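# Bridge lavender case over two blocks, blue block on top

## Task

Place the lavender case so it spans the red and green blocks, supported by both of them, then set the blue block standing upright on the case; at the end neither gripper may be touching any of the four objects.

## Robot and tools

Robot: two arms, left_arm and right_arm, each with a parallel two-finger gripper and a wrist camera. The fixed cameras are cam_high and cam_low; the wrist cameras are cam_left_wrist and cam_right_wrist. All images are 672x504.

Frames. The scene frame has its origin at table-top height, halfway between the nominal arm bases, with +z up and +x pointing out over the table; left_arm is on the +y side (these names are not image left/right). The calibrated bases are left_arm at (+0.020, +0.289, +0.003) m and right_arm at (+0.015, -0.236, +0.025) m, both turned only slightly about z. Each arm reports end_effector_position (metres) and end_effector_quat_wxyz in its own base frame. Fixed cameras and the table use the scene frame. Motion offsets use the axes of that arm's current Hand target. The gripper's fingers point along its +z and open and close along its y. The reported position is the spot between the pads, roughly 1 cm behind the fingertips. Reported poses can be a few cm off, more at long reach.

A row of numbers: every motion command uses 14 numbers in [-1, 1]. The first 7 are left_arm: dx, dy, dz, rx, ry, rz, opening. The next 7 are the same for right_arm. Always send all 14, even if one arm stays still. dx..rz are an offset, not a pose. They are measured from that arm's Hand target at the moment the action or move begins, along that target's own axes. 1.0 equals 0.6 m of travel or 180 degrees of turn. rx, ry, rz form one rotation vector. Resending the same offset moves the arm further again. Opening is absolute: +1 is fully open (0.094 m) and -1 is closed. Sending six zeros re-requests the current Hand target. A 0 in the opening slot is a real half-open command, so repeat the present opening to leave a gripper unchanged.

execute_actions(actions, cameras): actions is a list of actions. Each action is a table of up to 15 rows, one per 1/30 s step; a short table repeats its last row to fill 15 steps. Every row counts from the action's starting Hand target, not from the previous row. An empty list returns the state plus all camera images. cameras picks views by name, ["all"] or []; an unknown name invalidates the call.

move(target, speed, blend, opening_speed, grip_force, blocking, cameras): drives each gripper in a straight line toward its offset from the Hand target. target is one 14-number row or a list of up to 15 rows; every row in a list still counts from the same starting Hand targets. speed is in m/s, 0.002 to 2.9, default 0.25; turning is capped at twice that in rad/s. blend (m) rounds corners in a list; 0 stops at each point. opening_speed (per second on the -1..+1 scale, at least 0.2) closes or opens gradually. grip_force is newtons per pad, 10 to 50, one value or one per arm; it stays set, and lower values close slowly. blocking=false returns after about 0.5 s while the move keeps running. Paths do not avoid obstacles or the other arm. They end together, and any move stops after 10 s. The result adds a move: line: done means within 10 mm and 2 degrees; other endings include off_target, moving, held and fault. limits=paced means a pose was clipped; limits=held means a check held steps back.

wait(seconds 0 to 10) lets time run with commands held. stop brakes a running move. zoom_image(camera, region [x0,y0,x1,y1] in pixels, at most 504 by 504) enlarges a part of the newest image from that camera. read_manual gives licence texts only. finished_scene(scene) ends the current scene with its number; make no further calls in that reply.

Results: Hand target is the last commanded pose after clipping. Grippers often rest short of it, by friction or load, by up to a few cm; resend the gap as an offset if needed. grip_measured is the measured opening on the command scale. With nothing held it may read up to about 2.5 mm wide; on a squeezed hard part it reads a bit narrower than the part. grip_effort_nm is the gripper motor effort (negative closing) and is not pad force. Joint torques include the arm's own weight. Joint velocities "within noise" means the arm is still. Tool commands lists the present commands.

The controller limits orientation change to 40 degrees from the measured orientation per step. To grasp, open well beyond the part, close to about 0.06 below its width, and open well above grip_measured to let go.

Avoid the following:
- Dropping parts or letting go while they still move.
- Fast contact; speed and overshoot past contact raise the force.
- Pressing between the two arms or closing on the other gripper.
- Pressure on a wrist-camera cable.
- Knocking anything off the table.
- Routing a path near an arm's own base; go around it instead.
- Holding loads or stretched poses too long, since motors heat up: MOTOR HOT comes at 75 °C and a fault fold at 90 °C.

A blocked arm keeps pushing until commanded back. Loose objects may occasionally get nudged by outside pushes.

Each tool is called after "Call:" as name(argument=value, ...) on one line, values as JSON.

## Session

Call:
execute_actions(actions=[])

Call:
zoom_image(camera="cam_high", region=[200, 230, 560, 390])

Scene clock: 0.00 s.
left_arm: end_effector_position=(+0.3147, -0.1476, +0.1455) grip_measured=+1.000 grip_effort_nm=n/a end_effector_quat_wxyz=(+0.375, +0.154, +0.910, -0.078) | right_arm: end_effector_position=(+0.2680, +0.1123, +0.2625) grip_measured=+1.000 grip_effort_nm=n/a end_effector_quat_wxyz=(+0.451, -0.147, +0.863, +0.175)
Joint positions: left_arm=[-0.481 1.19 0.786 -0.382 -0.076 -0.113 0.094] | right_arm=[0.235 0.84 0.931 -0.673 -0.258 0.036 0.094]
Joint velocities: within noise
Joint torques (N m): no reading
Motor temperatures (°C): left_arm=[24 27 31 27 26 25 24] | right_arm=[23 28 28 27 24 25 23]
Heat: left arm: 31 °C; right arm: 28 °C.
Hand target: left_arm +0.3148, -0.1473, +0.1491; +0.378, +0.154, +0.910, -0.078 | right_arm +0.2667, +0.1123, +0.2661; +0.454, -0.148, +0.861, +0.176
Tool commands: left_gripper/opening=+1.0 right_gripper/opening=+1.0

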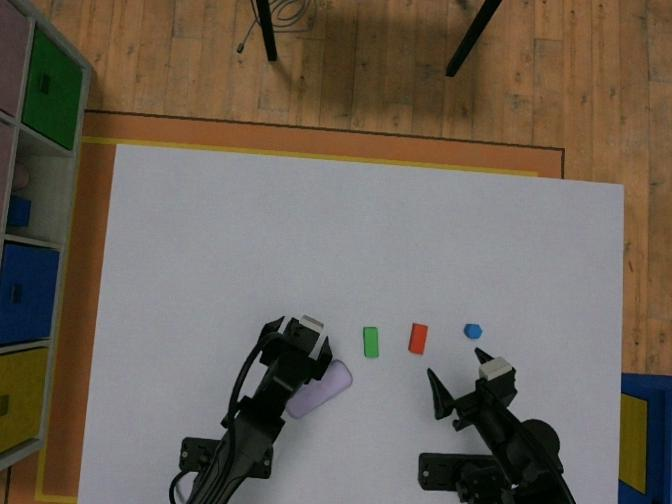

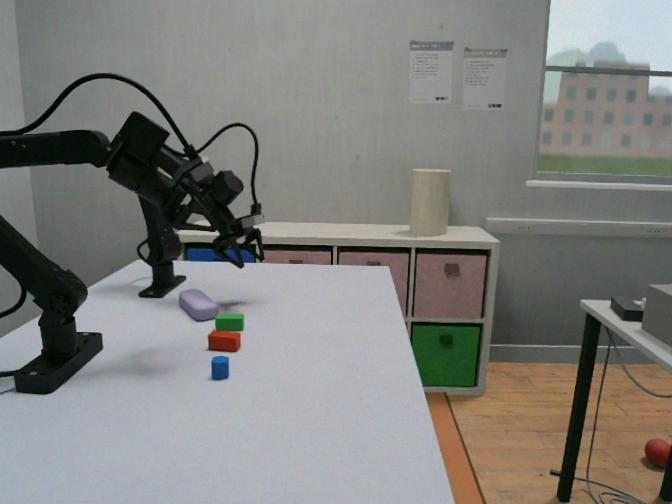

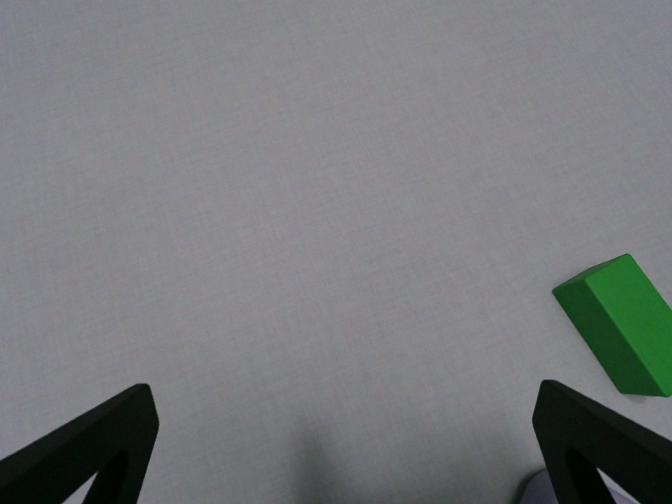

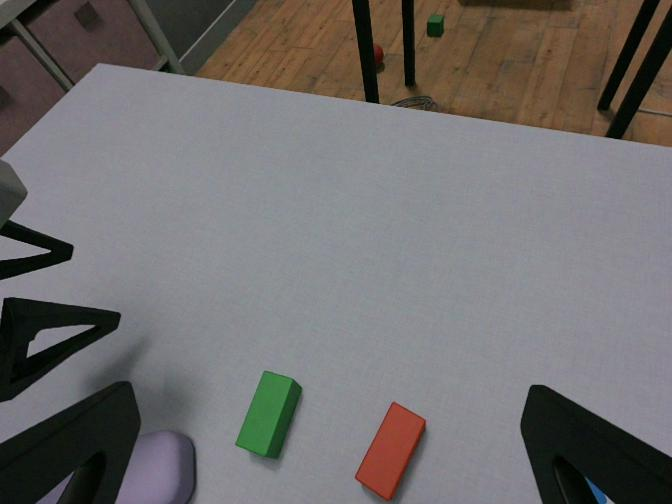

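Scaled by 1.400 from the camera's 672x504 image, which has a finer 960x720 frame.

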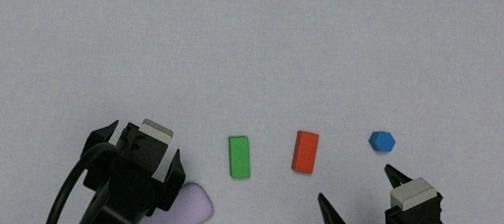

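Call:
move(target=[0.2432, -0.139, -0.0483, 0.0661, 0.2471, 0.1793, 1, 0.2923, -0.2658, 0.1523, 0.1894, 0.2727, 0.2361, 1], speed=0.4, cameras=["all"])

Call:
zoom_image(camera="cam_high", region=[300, 280, 440, 380])

Scene clock: 16.40 s.
left_arm: end_effector_position=(+0.1695, -0.1823, +0.0635) grip_measured=+1.000 grip_effort_nm=0.00 end_effector_quat_wxyz=(+0.003, +0.441, +0.897, +0.001) | right_arm: end_effector_position=(+0.2992, -0.0038, +0.0413) grip_measured=+1.000 grip_effort_nm=0.00 end_effector_quat_wxyz=(-0.003, +0.229, +0.973, +0.005)
Joint positions: left_arm=[-0.829 1.514 1.001 -1.053 -0.004 0.086 0.094] | right_arm=[-0.023 1.736 1.144 -0.982 -0.012 0.439 0.094]
Joint torques (N m): left_arm=[-0.5 -3.71 8.12 -0.04 0.02 0.12] | right_arm=[-0.12 -5.72 9.1 0.22 0.1 0.07]
Heat: left arm: 33 °C; right arm: 30 °C.
Hand target: left_arm +0.1699, -0.1859, +0.0677; +0.000, +0.448, +0.894, +0.000 | right_arm +0.3042, -0.0070, +0.0450; +0.000, +0.235, +0.972, +0.000
Off the commanded pose: left_arm 0.006 m, 1 deg | right_arm 0.007 m, 1 deg.
move: done

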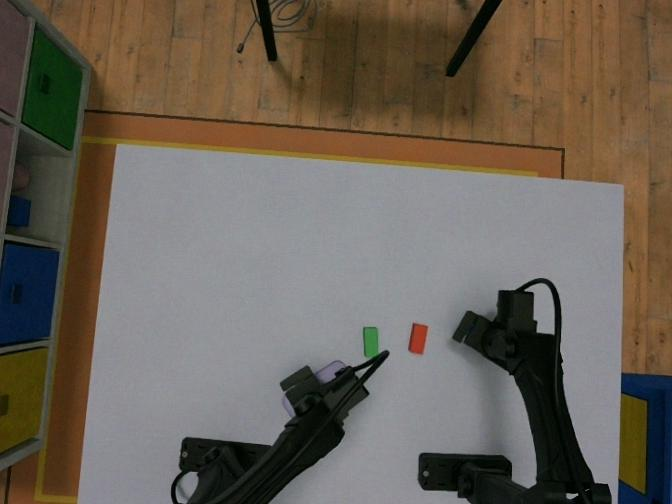

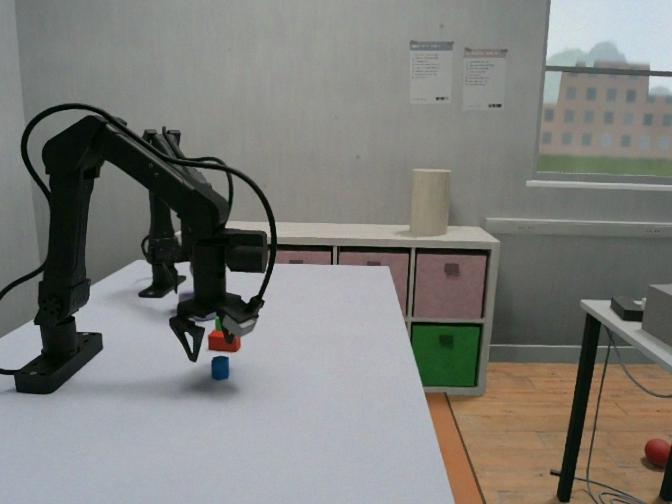

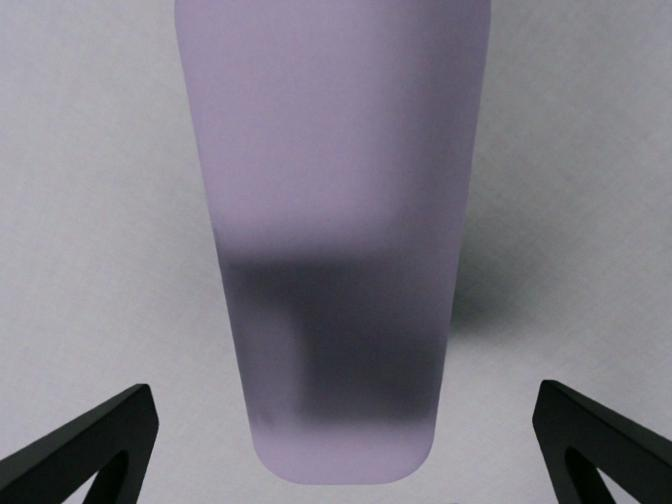

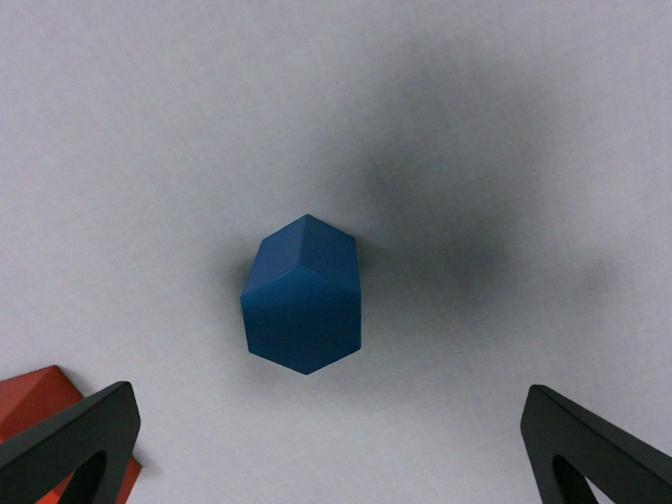

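Scaled by 3.600 from the camera's 672x504 image, which has a finer 960x720 frame.

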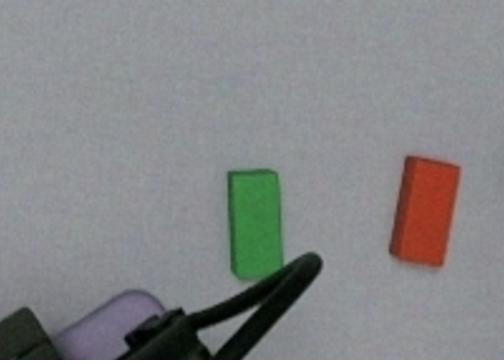

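Call:
move(target=[[-0.03, -0.0017, 0.0853, 0, 0, -0.0068, 1, -0.0117, 0.0158, 0.0817, 0, 0, -0.009, 0.4], [-0.03, -0.0017, 0.0853, 0, 0, -0.0068, 0.1, -0.0117, 0.0158, 0.0817, 0, 0, -0.009, -0.6], [-0.03, -0.0017, -0.0564, 0, 0, -0.0068, 0.1, -0.0117, 0.0158, -0.085, 0, 0, -0.009, -0.6], [-0.3428, 0.0107, -0.0288, 0, 0, 0.1528, 0.1, -0.0878, -0.1323, -0.085, 0, 0, -0.009, -0.6]], speed=[0.15, 0.2, 0.2, 0.3], opening_speed=1.5, blend=[0, 0, 0.01, 0], cameras=["all"])

Call:
zoom_image(camera="cam_low", region=[160, 240, 300, 390])

Call:
zoom_image(camera="cam_high", region=[330, 280, 470, 380])

Scene clock: 40.00 s.
left_arm: end_effector_position=(+0.3016, -0.3446, +0.0873) grip_measured=+0.317 grip_effort_nm=-1.02 end_effector_quat_wxyz=(+0.010, +0.640, +0.768, +0.000) | right_arm: end_effector_position=(+0.3108, -0.0995, +0.0933) grip_measured=-0.353 grip_effort_nm=-1.03 end_effector_quat_wxyz=(+0.001, +0.224, +0.975, +0.003)
Joint positions: left_arm=[-0.855 2.333 2.205 -1.423 -0.003 0.535 0.062] | right_arm=[-0.316 1.785 1.415 -1.2 -0.006 0.135 0.03]
Joint torques (N m): left_arm=[-0.7 -9.17 8.65 -0.09 0.01 0.14] | right_arm=[0.24 -6 9.73 0.21 0.05 -0.06]
Heat: left arm: 35 °C; right arm: 30 °C.
Hand target: left_arm +0.2981, -0.3470, +0.0851; +0.000, +0.648, +0.762, +0.000 | right_arm +0.3148, -0.1016, +0.0959; +0.000, +0.221, +0.975, +0.000
Off the commanded pose: left_arm 0.005 m, 2 deg | right_arm 0.005 m, 0 deg.
move: done

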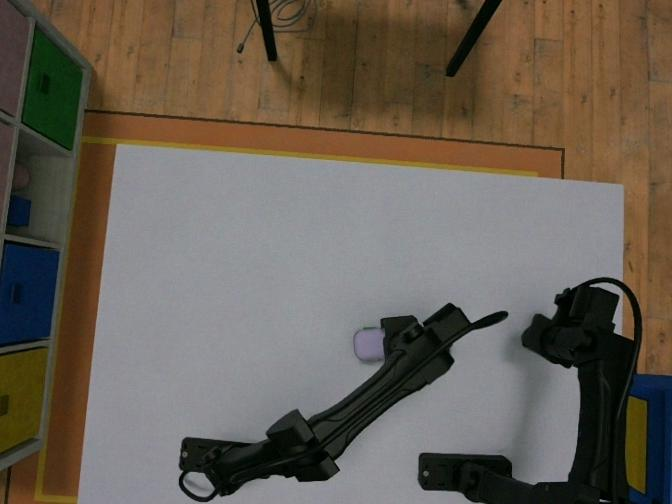

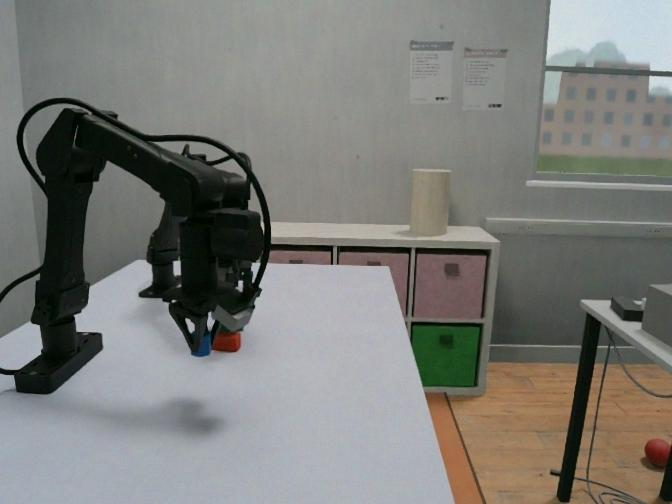

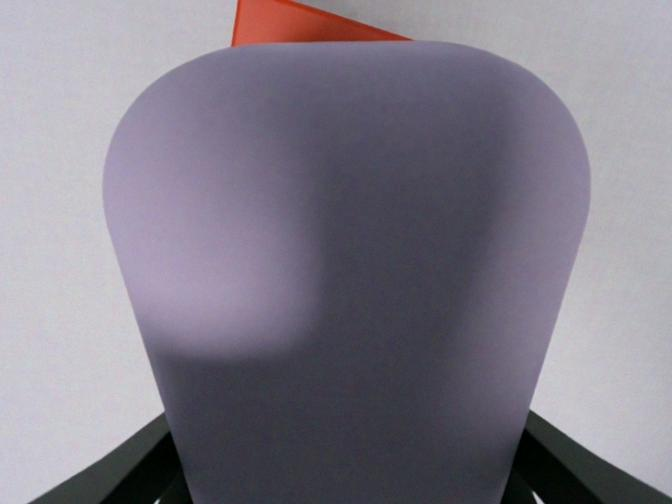

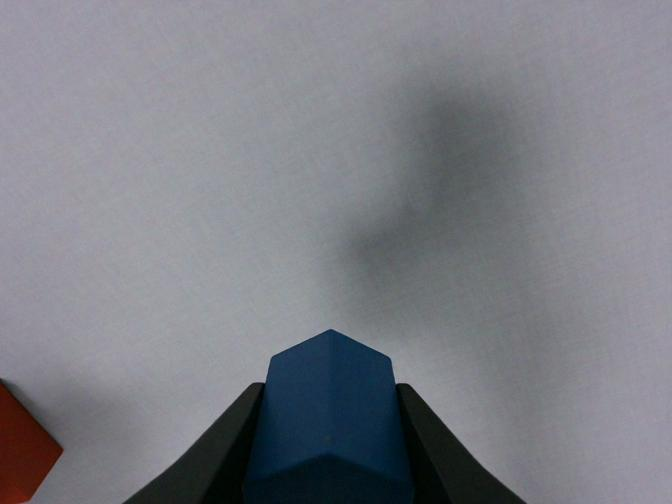

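Scaled by 3.360 from the camera's 672x504 image, which has a finer 960x720 frame.

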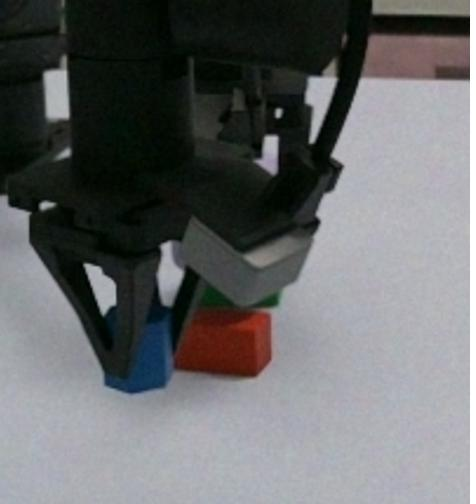

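Scaled by 3.600 from the camera's 672x504 image, which has a finer 960x720 frame.

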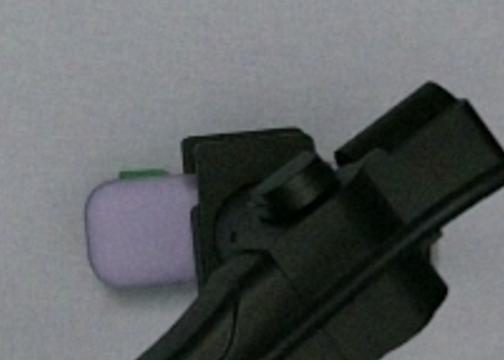

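Call:
move(target=[0, -0.002, 0.075, 0, 0, 0, 0.1, 0, 0, 0, 0, 0, 0, -0.6], speed=0.08, cameras=["cam_high", "cam_low", "cam_left_wrist"])

Call:
zoom_image(camera="cam_high", region=[330, 280, 470, 380])

Call:
zoom_image(camera="cam_low", region=[160, 240, 300, 390])

Scene clock: 46.13 s.
left_arm: end_effector_position=(+0.2991, -0.3423, +0.0571) grip_measured=+0.317 grip_effort_nm=-1.03 end_effector_quat_wxyz=(+0.002, +0.642, +0.767, +0.004) | right_arm: end_effector_position=(+0.3108, -0.0995, +0.0933) grip_measured=-0.353 grip_effort_nm=-1.03 end_effector_quat_wxyz=(+0.001, +0.224, +0.975, +0.003)
Joint positions: left_arm=[-0.858 2.329 2.079 -1.317 -0.008 0.535 0.062] | right_arm=[-0.316 1.785 1.415 -1.2 -0.006 0.135 0.03]
Joint torques (N m): left_arm=[-0.7 -9.52 3 0.7 0.06 0.11] | right_arm=[0.18 -5.98 9.76 0.21 0.05 -0.06]
Heat: left arm: 35 °C; right arm: 30 °C.
Hand target: left_arm +0.2969, -0.3472, +0.0401; +0.000, +0.648, +0.762, +0.000 | right_arm +0.3148, -0.1016, +0.0959; +0.000, +0.221, +0.975, +0.000
Off the commanded pose: left_arm 0.018 m, 1 deg | right_arm 0.005 m, 0 deg.
move: off_target (left_arm)
Images, in order (width x height): cam_high 672x504, cam_low 672x504, cam_left_wrist 672x504.

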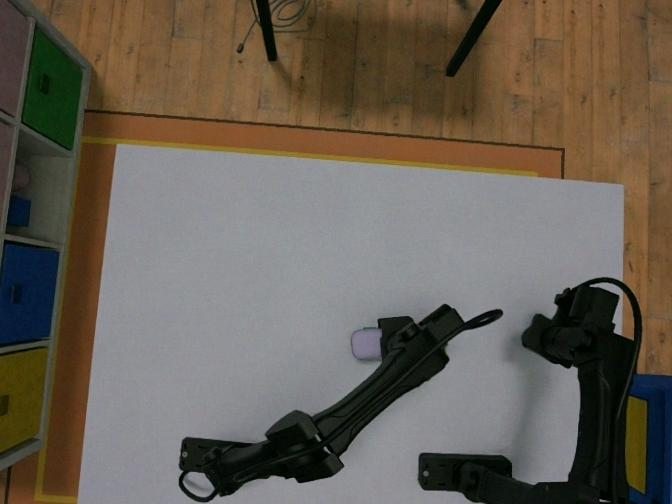

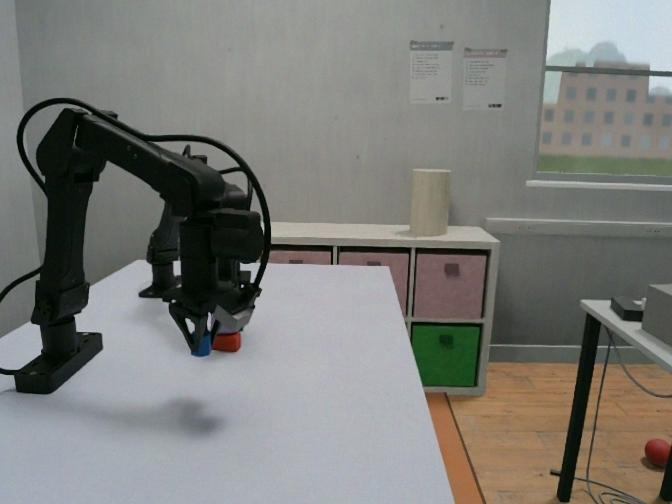

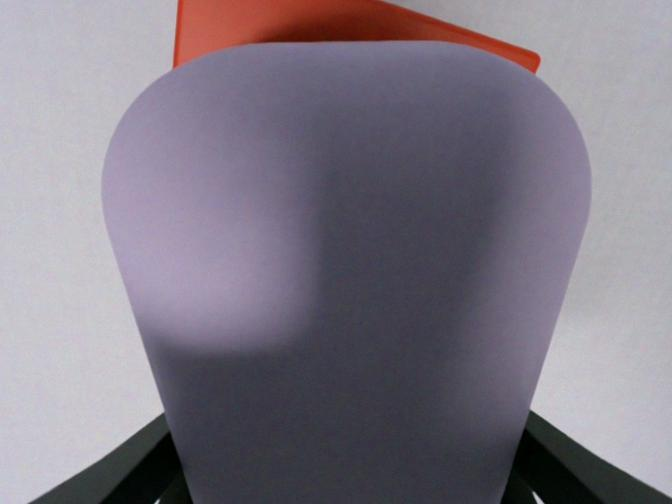

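Scaled by 3.600 from the camera's 672x504 image, which has a finer 960x720 frame.

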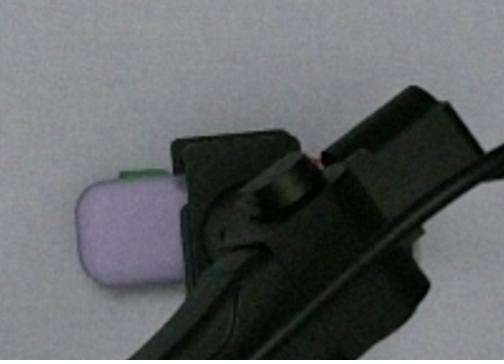

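Scaled by 3.360 from the camera's 672x504 image, which has a finer 960x720 frame.

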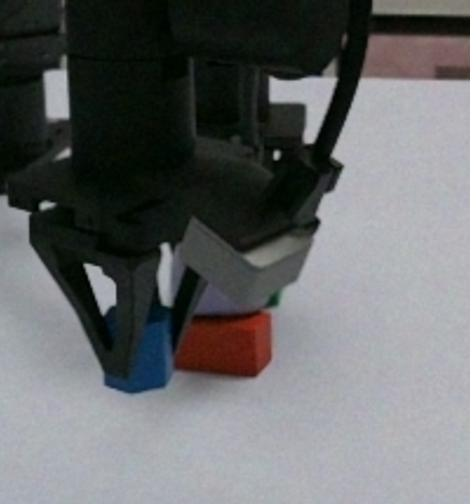

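Call:
move(target=[[0, 0, 0, 0, 0, 0, 0.75, 0, 0, 0, 0, 0, 0, -0.6], [0, 0, -0.167, 0, 0, 0, 0.75, 0, 0, 0, 0, 0, 0, -0.6], [0.4686, 0.0253, -0.167, 0, 0, 0, 0.75, 0.258, 0.421, -0.0067, 0, 0, 0, -0.6]], speed=[0.2, 0.2, 0.3], opening_speed=1.2, blend=[0, 0.02, 0], cameras=["all"])

Call:
zoom_image(camera="cam_low", region=[160, 240, 300, 390])

Call:
zoom_image(camera="cam_high", region=[330, 280, 470, 380])

Scene clock: 60.30 s.
left_arm: end_effector_position=(+0.2707, -0.0659, +0.1386) grip_measured=+0.747 grip_effort_nm=0.15 end_effector_quat_wxyz=(-0.008, +0.643, +0.766, +0.004) | right_arm: end_effector_position=(+0.2792, +0.1933, +0.0981) grip_measured=-0.353 grip_effort_nm=-1.03 end_effector_quat_wxyz=(+0.000, +0.213, +0.977, +0.004)
Joint positions: left_arm=[-0.252 1.605 1.392 -1.367 -0.014 1.145 0.082] | right_arm=[0.6 1.83 1.489 -1.226 -0.005 1.03 0.03]
Joint torques (N m): left_arm=[0.12 -7.05 4.6 0.19 0.11 0.18] | right_arm=[-0.31 -6.2 9.73 0.21 0.04 0.11]
Heat: left arm: 34 °C; right arm: 31 °C.
Hand target: left_arm +0.2668, -0.0672, +0.1401; +0.000, +0.648, +0.762, +0.000 | right_arm +0.2838, +0.1931, +0.1000; +0.000, +0.221, +0.975, +0.000
Off the commanded pose: left_arm 0.004 m, 1 deg | right_arm 0.005 m, 1 deg.
move: done

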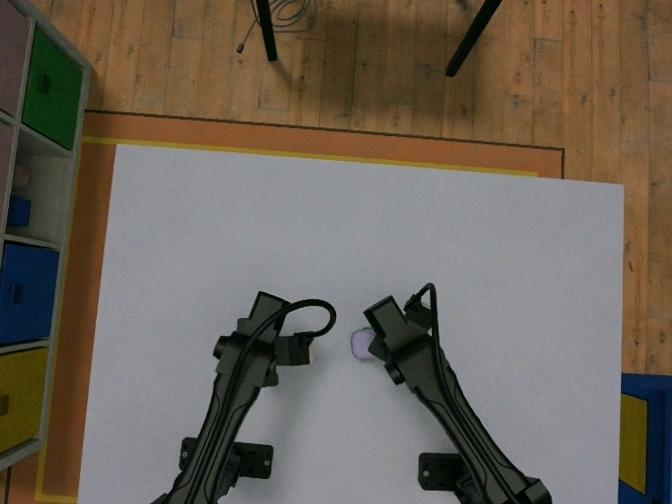

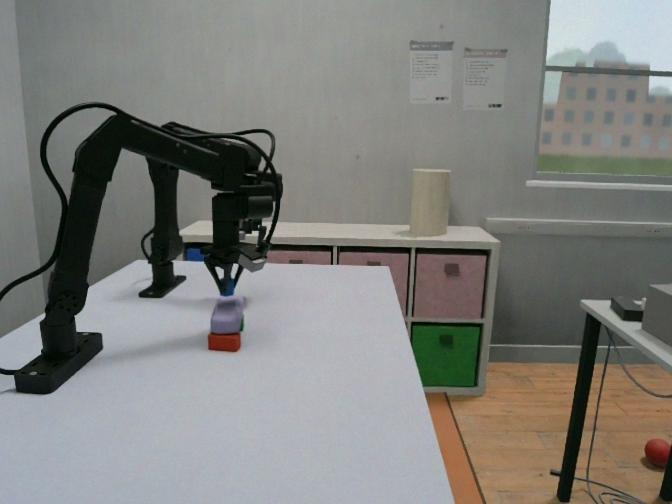

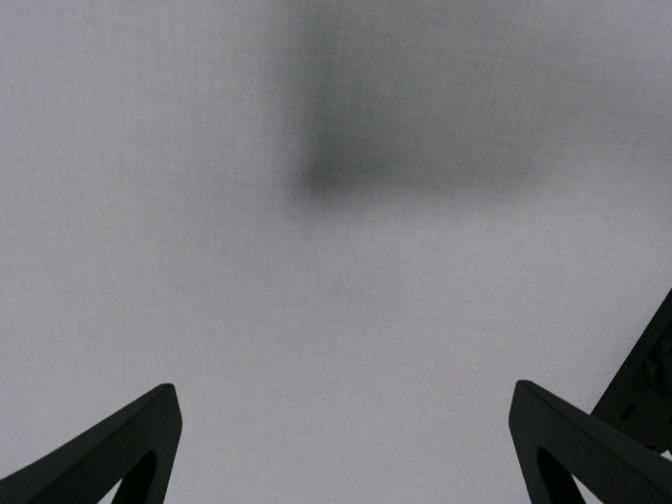

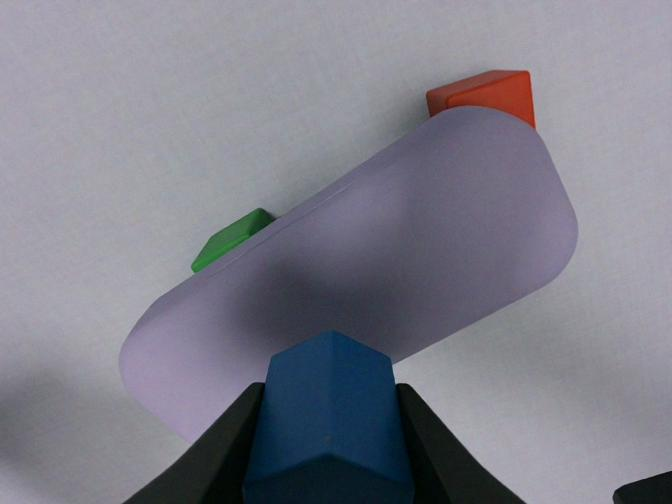

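Scaled by 3.360 from the camera's 672x504 image, which has a finer 960x720 frame.

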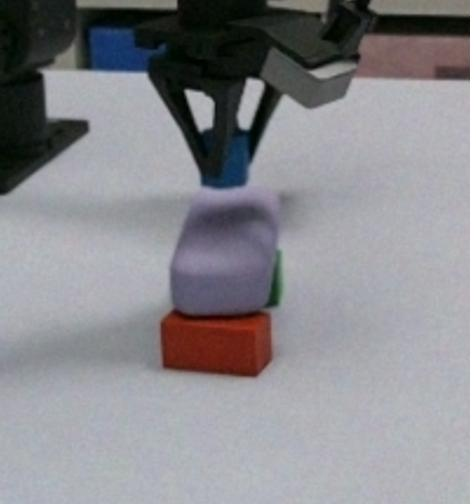

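Scaled by 3.600 from the camera's 672x504 image, which has a finer 960x720 frame.

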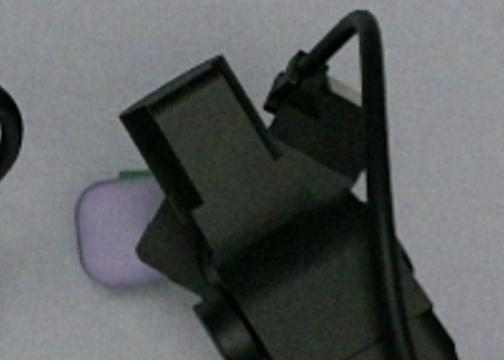

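Call:
move(target=[0, 0, 0, 0, 0, 0, 0.75, 0.0045, -0.0022, 0.0767, 0, 0, 0, -0.6], speed=0.08, cameras=["cam_low", "cam_right_wrist"])

Call:
zoom_image(camera="cam_low", region=[180, 260, 270, 360])

Scene clock: 84.63 s.
left_arm: end_effector_position=(+0.2707, -0.0659, +0.1386) grip_measured=+0.747 grip_effort_nm=0.15 end_effector_quat_wxyz=(-0.008, +0.643, +0.766, +0.004) | right_arm: end_effector_position=(+0.2812, +0.1946, +0.0732) grip_measured=-0.353 grip_effort_nm=-1.03 end_effector_quat_wxyz=(+0.004, +0.215, +0.977, +0.008)
Joint positions: left_arm=[-0.252 1.605 1.392 -1.367 -0.014 1.146 0.082] | right_arm=[0.6 1.841 1.405 -1.117 -0.005 1.034 0.03]
Joint torques (N m): left_arm=[0.12 -7.05 4.59 0.19 0.11 0.18] | right_arm=[0.13 -5.72 3.18 0.98 0.02 0.11]
Heat: left arm: 33 °C; right arm: 31 °C.
Hand target: left_arm +0.2668, -0.0672, +0.1401; +0.000, +0.648, +0.762, +0.000 | right_arm +0.2808, +0.1931, +0.0540; +0.000, +0.221, +0.975, +0.000
Off the commanded pose: left_arm 0.004 m, 1 deg | right_arm 0.019 m, 1 deg.
move: off_target (right_arm)
Images, in order (width x height): cam_low 672x504, cam_right_wrist 672x504.

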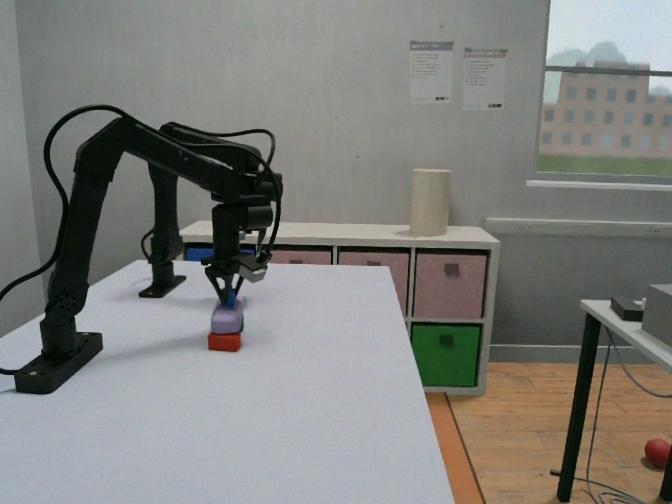

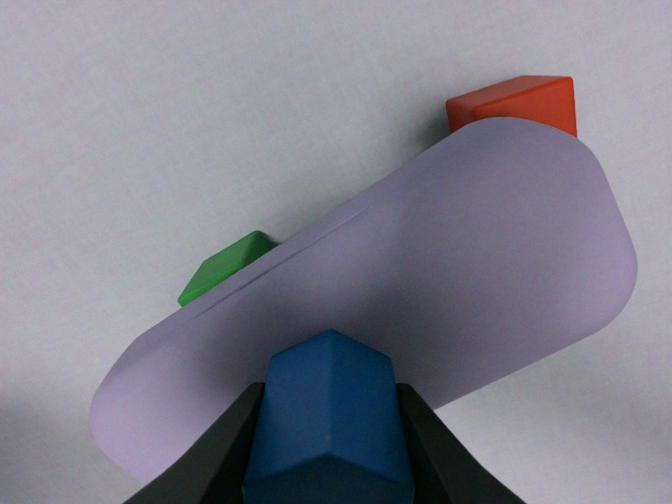

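Scaled by 5.040 from the camera's 672x504 image, which has a finer 960x720 frame.

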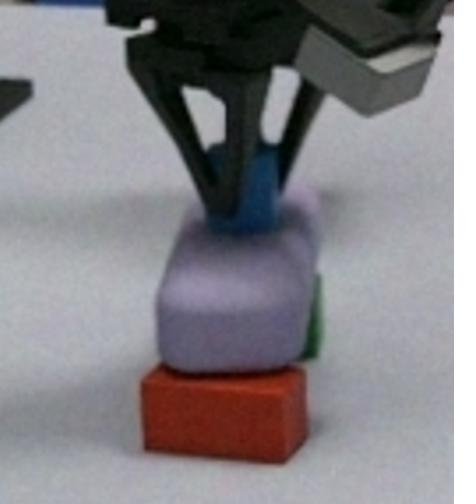

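Call:
move(target=[[0, 0, 0, 0, 0, 0, 0.75, 0, 0, -0.017, 0, 0, 0, -0.6], [0, 0, 0, 0, 0, 0, 0.75, 0, 0, -0.017, 0, 0, 0, 0.1], [0, 0, 0, 0, 0, 0, 0.75, 0, 0, -0.16, 0, 0, 0, 0.1]], speed=[0.05, 0.05, 0.15], opening_speed=0.8, cameras=["cam_low", "cam_high"])

Call:
zoom_image(camera="cam_low", region=[180, 260, 270, 360])

Scene clock: 89.53 s.
left_arm: end_effector_position=(+0.2707, -0.0659, +0.1386) grip_measured=+0.747 grip_effort_nm=0.15 end_effector_quat_wxyz=(-0.008, +0.643, +0.766, +0.004) | right_arm: end_effector_position=(+0.2794, +0.1933, +0.1416) grip_measured=+0.098 grip_effort_nm=0.12 end_effector_quat_wxyz=(-0.006, +0.216, +0.976, -0.003)
Joint positions: left_arm=[-0.252 1.605 1.392 -1.367 -0.014 1.146 0.082] | right_arm=[0.6 1.846 1.683 -1.421 -0.004 1.036 0.052]
Joint torques (N m): left_arm=[0.12 -7.04 4.59 0.18 0.11 0.17] | right_arm=[0.1 -8.06 9.1 0.16 0.02 0.08]
Heat: left arm: 33 °C; right arm: 31 °C.
Hand target: left_arm +0.2668, -0.0672, +0.1401; +0.000, +0.648, +0.762, +0.000 | right_arm +0.2808, +0.1930, +0.1500; +0.000, +0.221, +0.975, +0.000
Off the commanded pose: left_arm 0.004 m, 1 deg | right_arm 0.009 m, 1 deg.
move: done
Images, in order (width x height): cam_high 672x504, cam_low 672x504.

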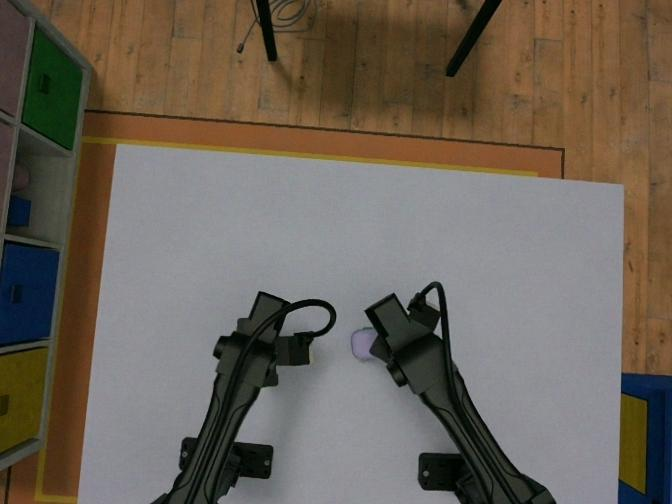

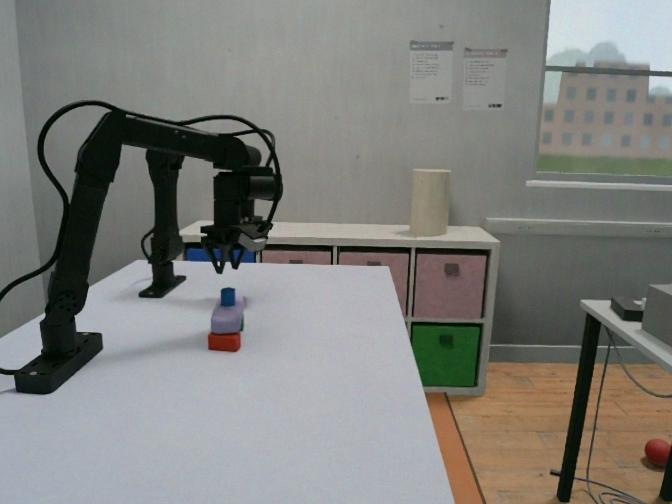

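Scaled by 5.040 from the camera's 672x504 image, which has a finer 960x720 frame.

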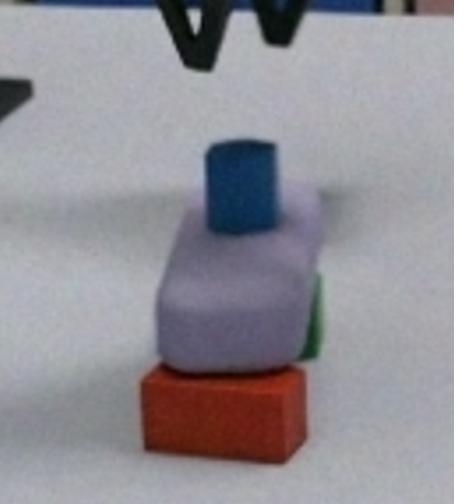

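Call:
finished_scene(scene=3)

The scene is finished: the task was done.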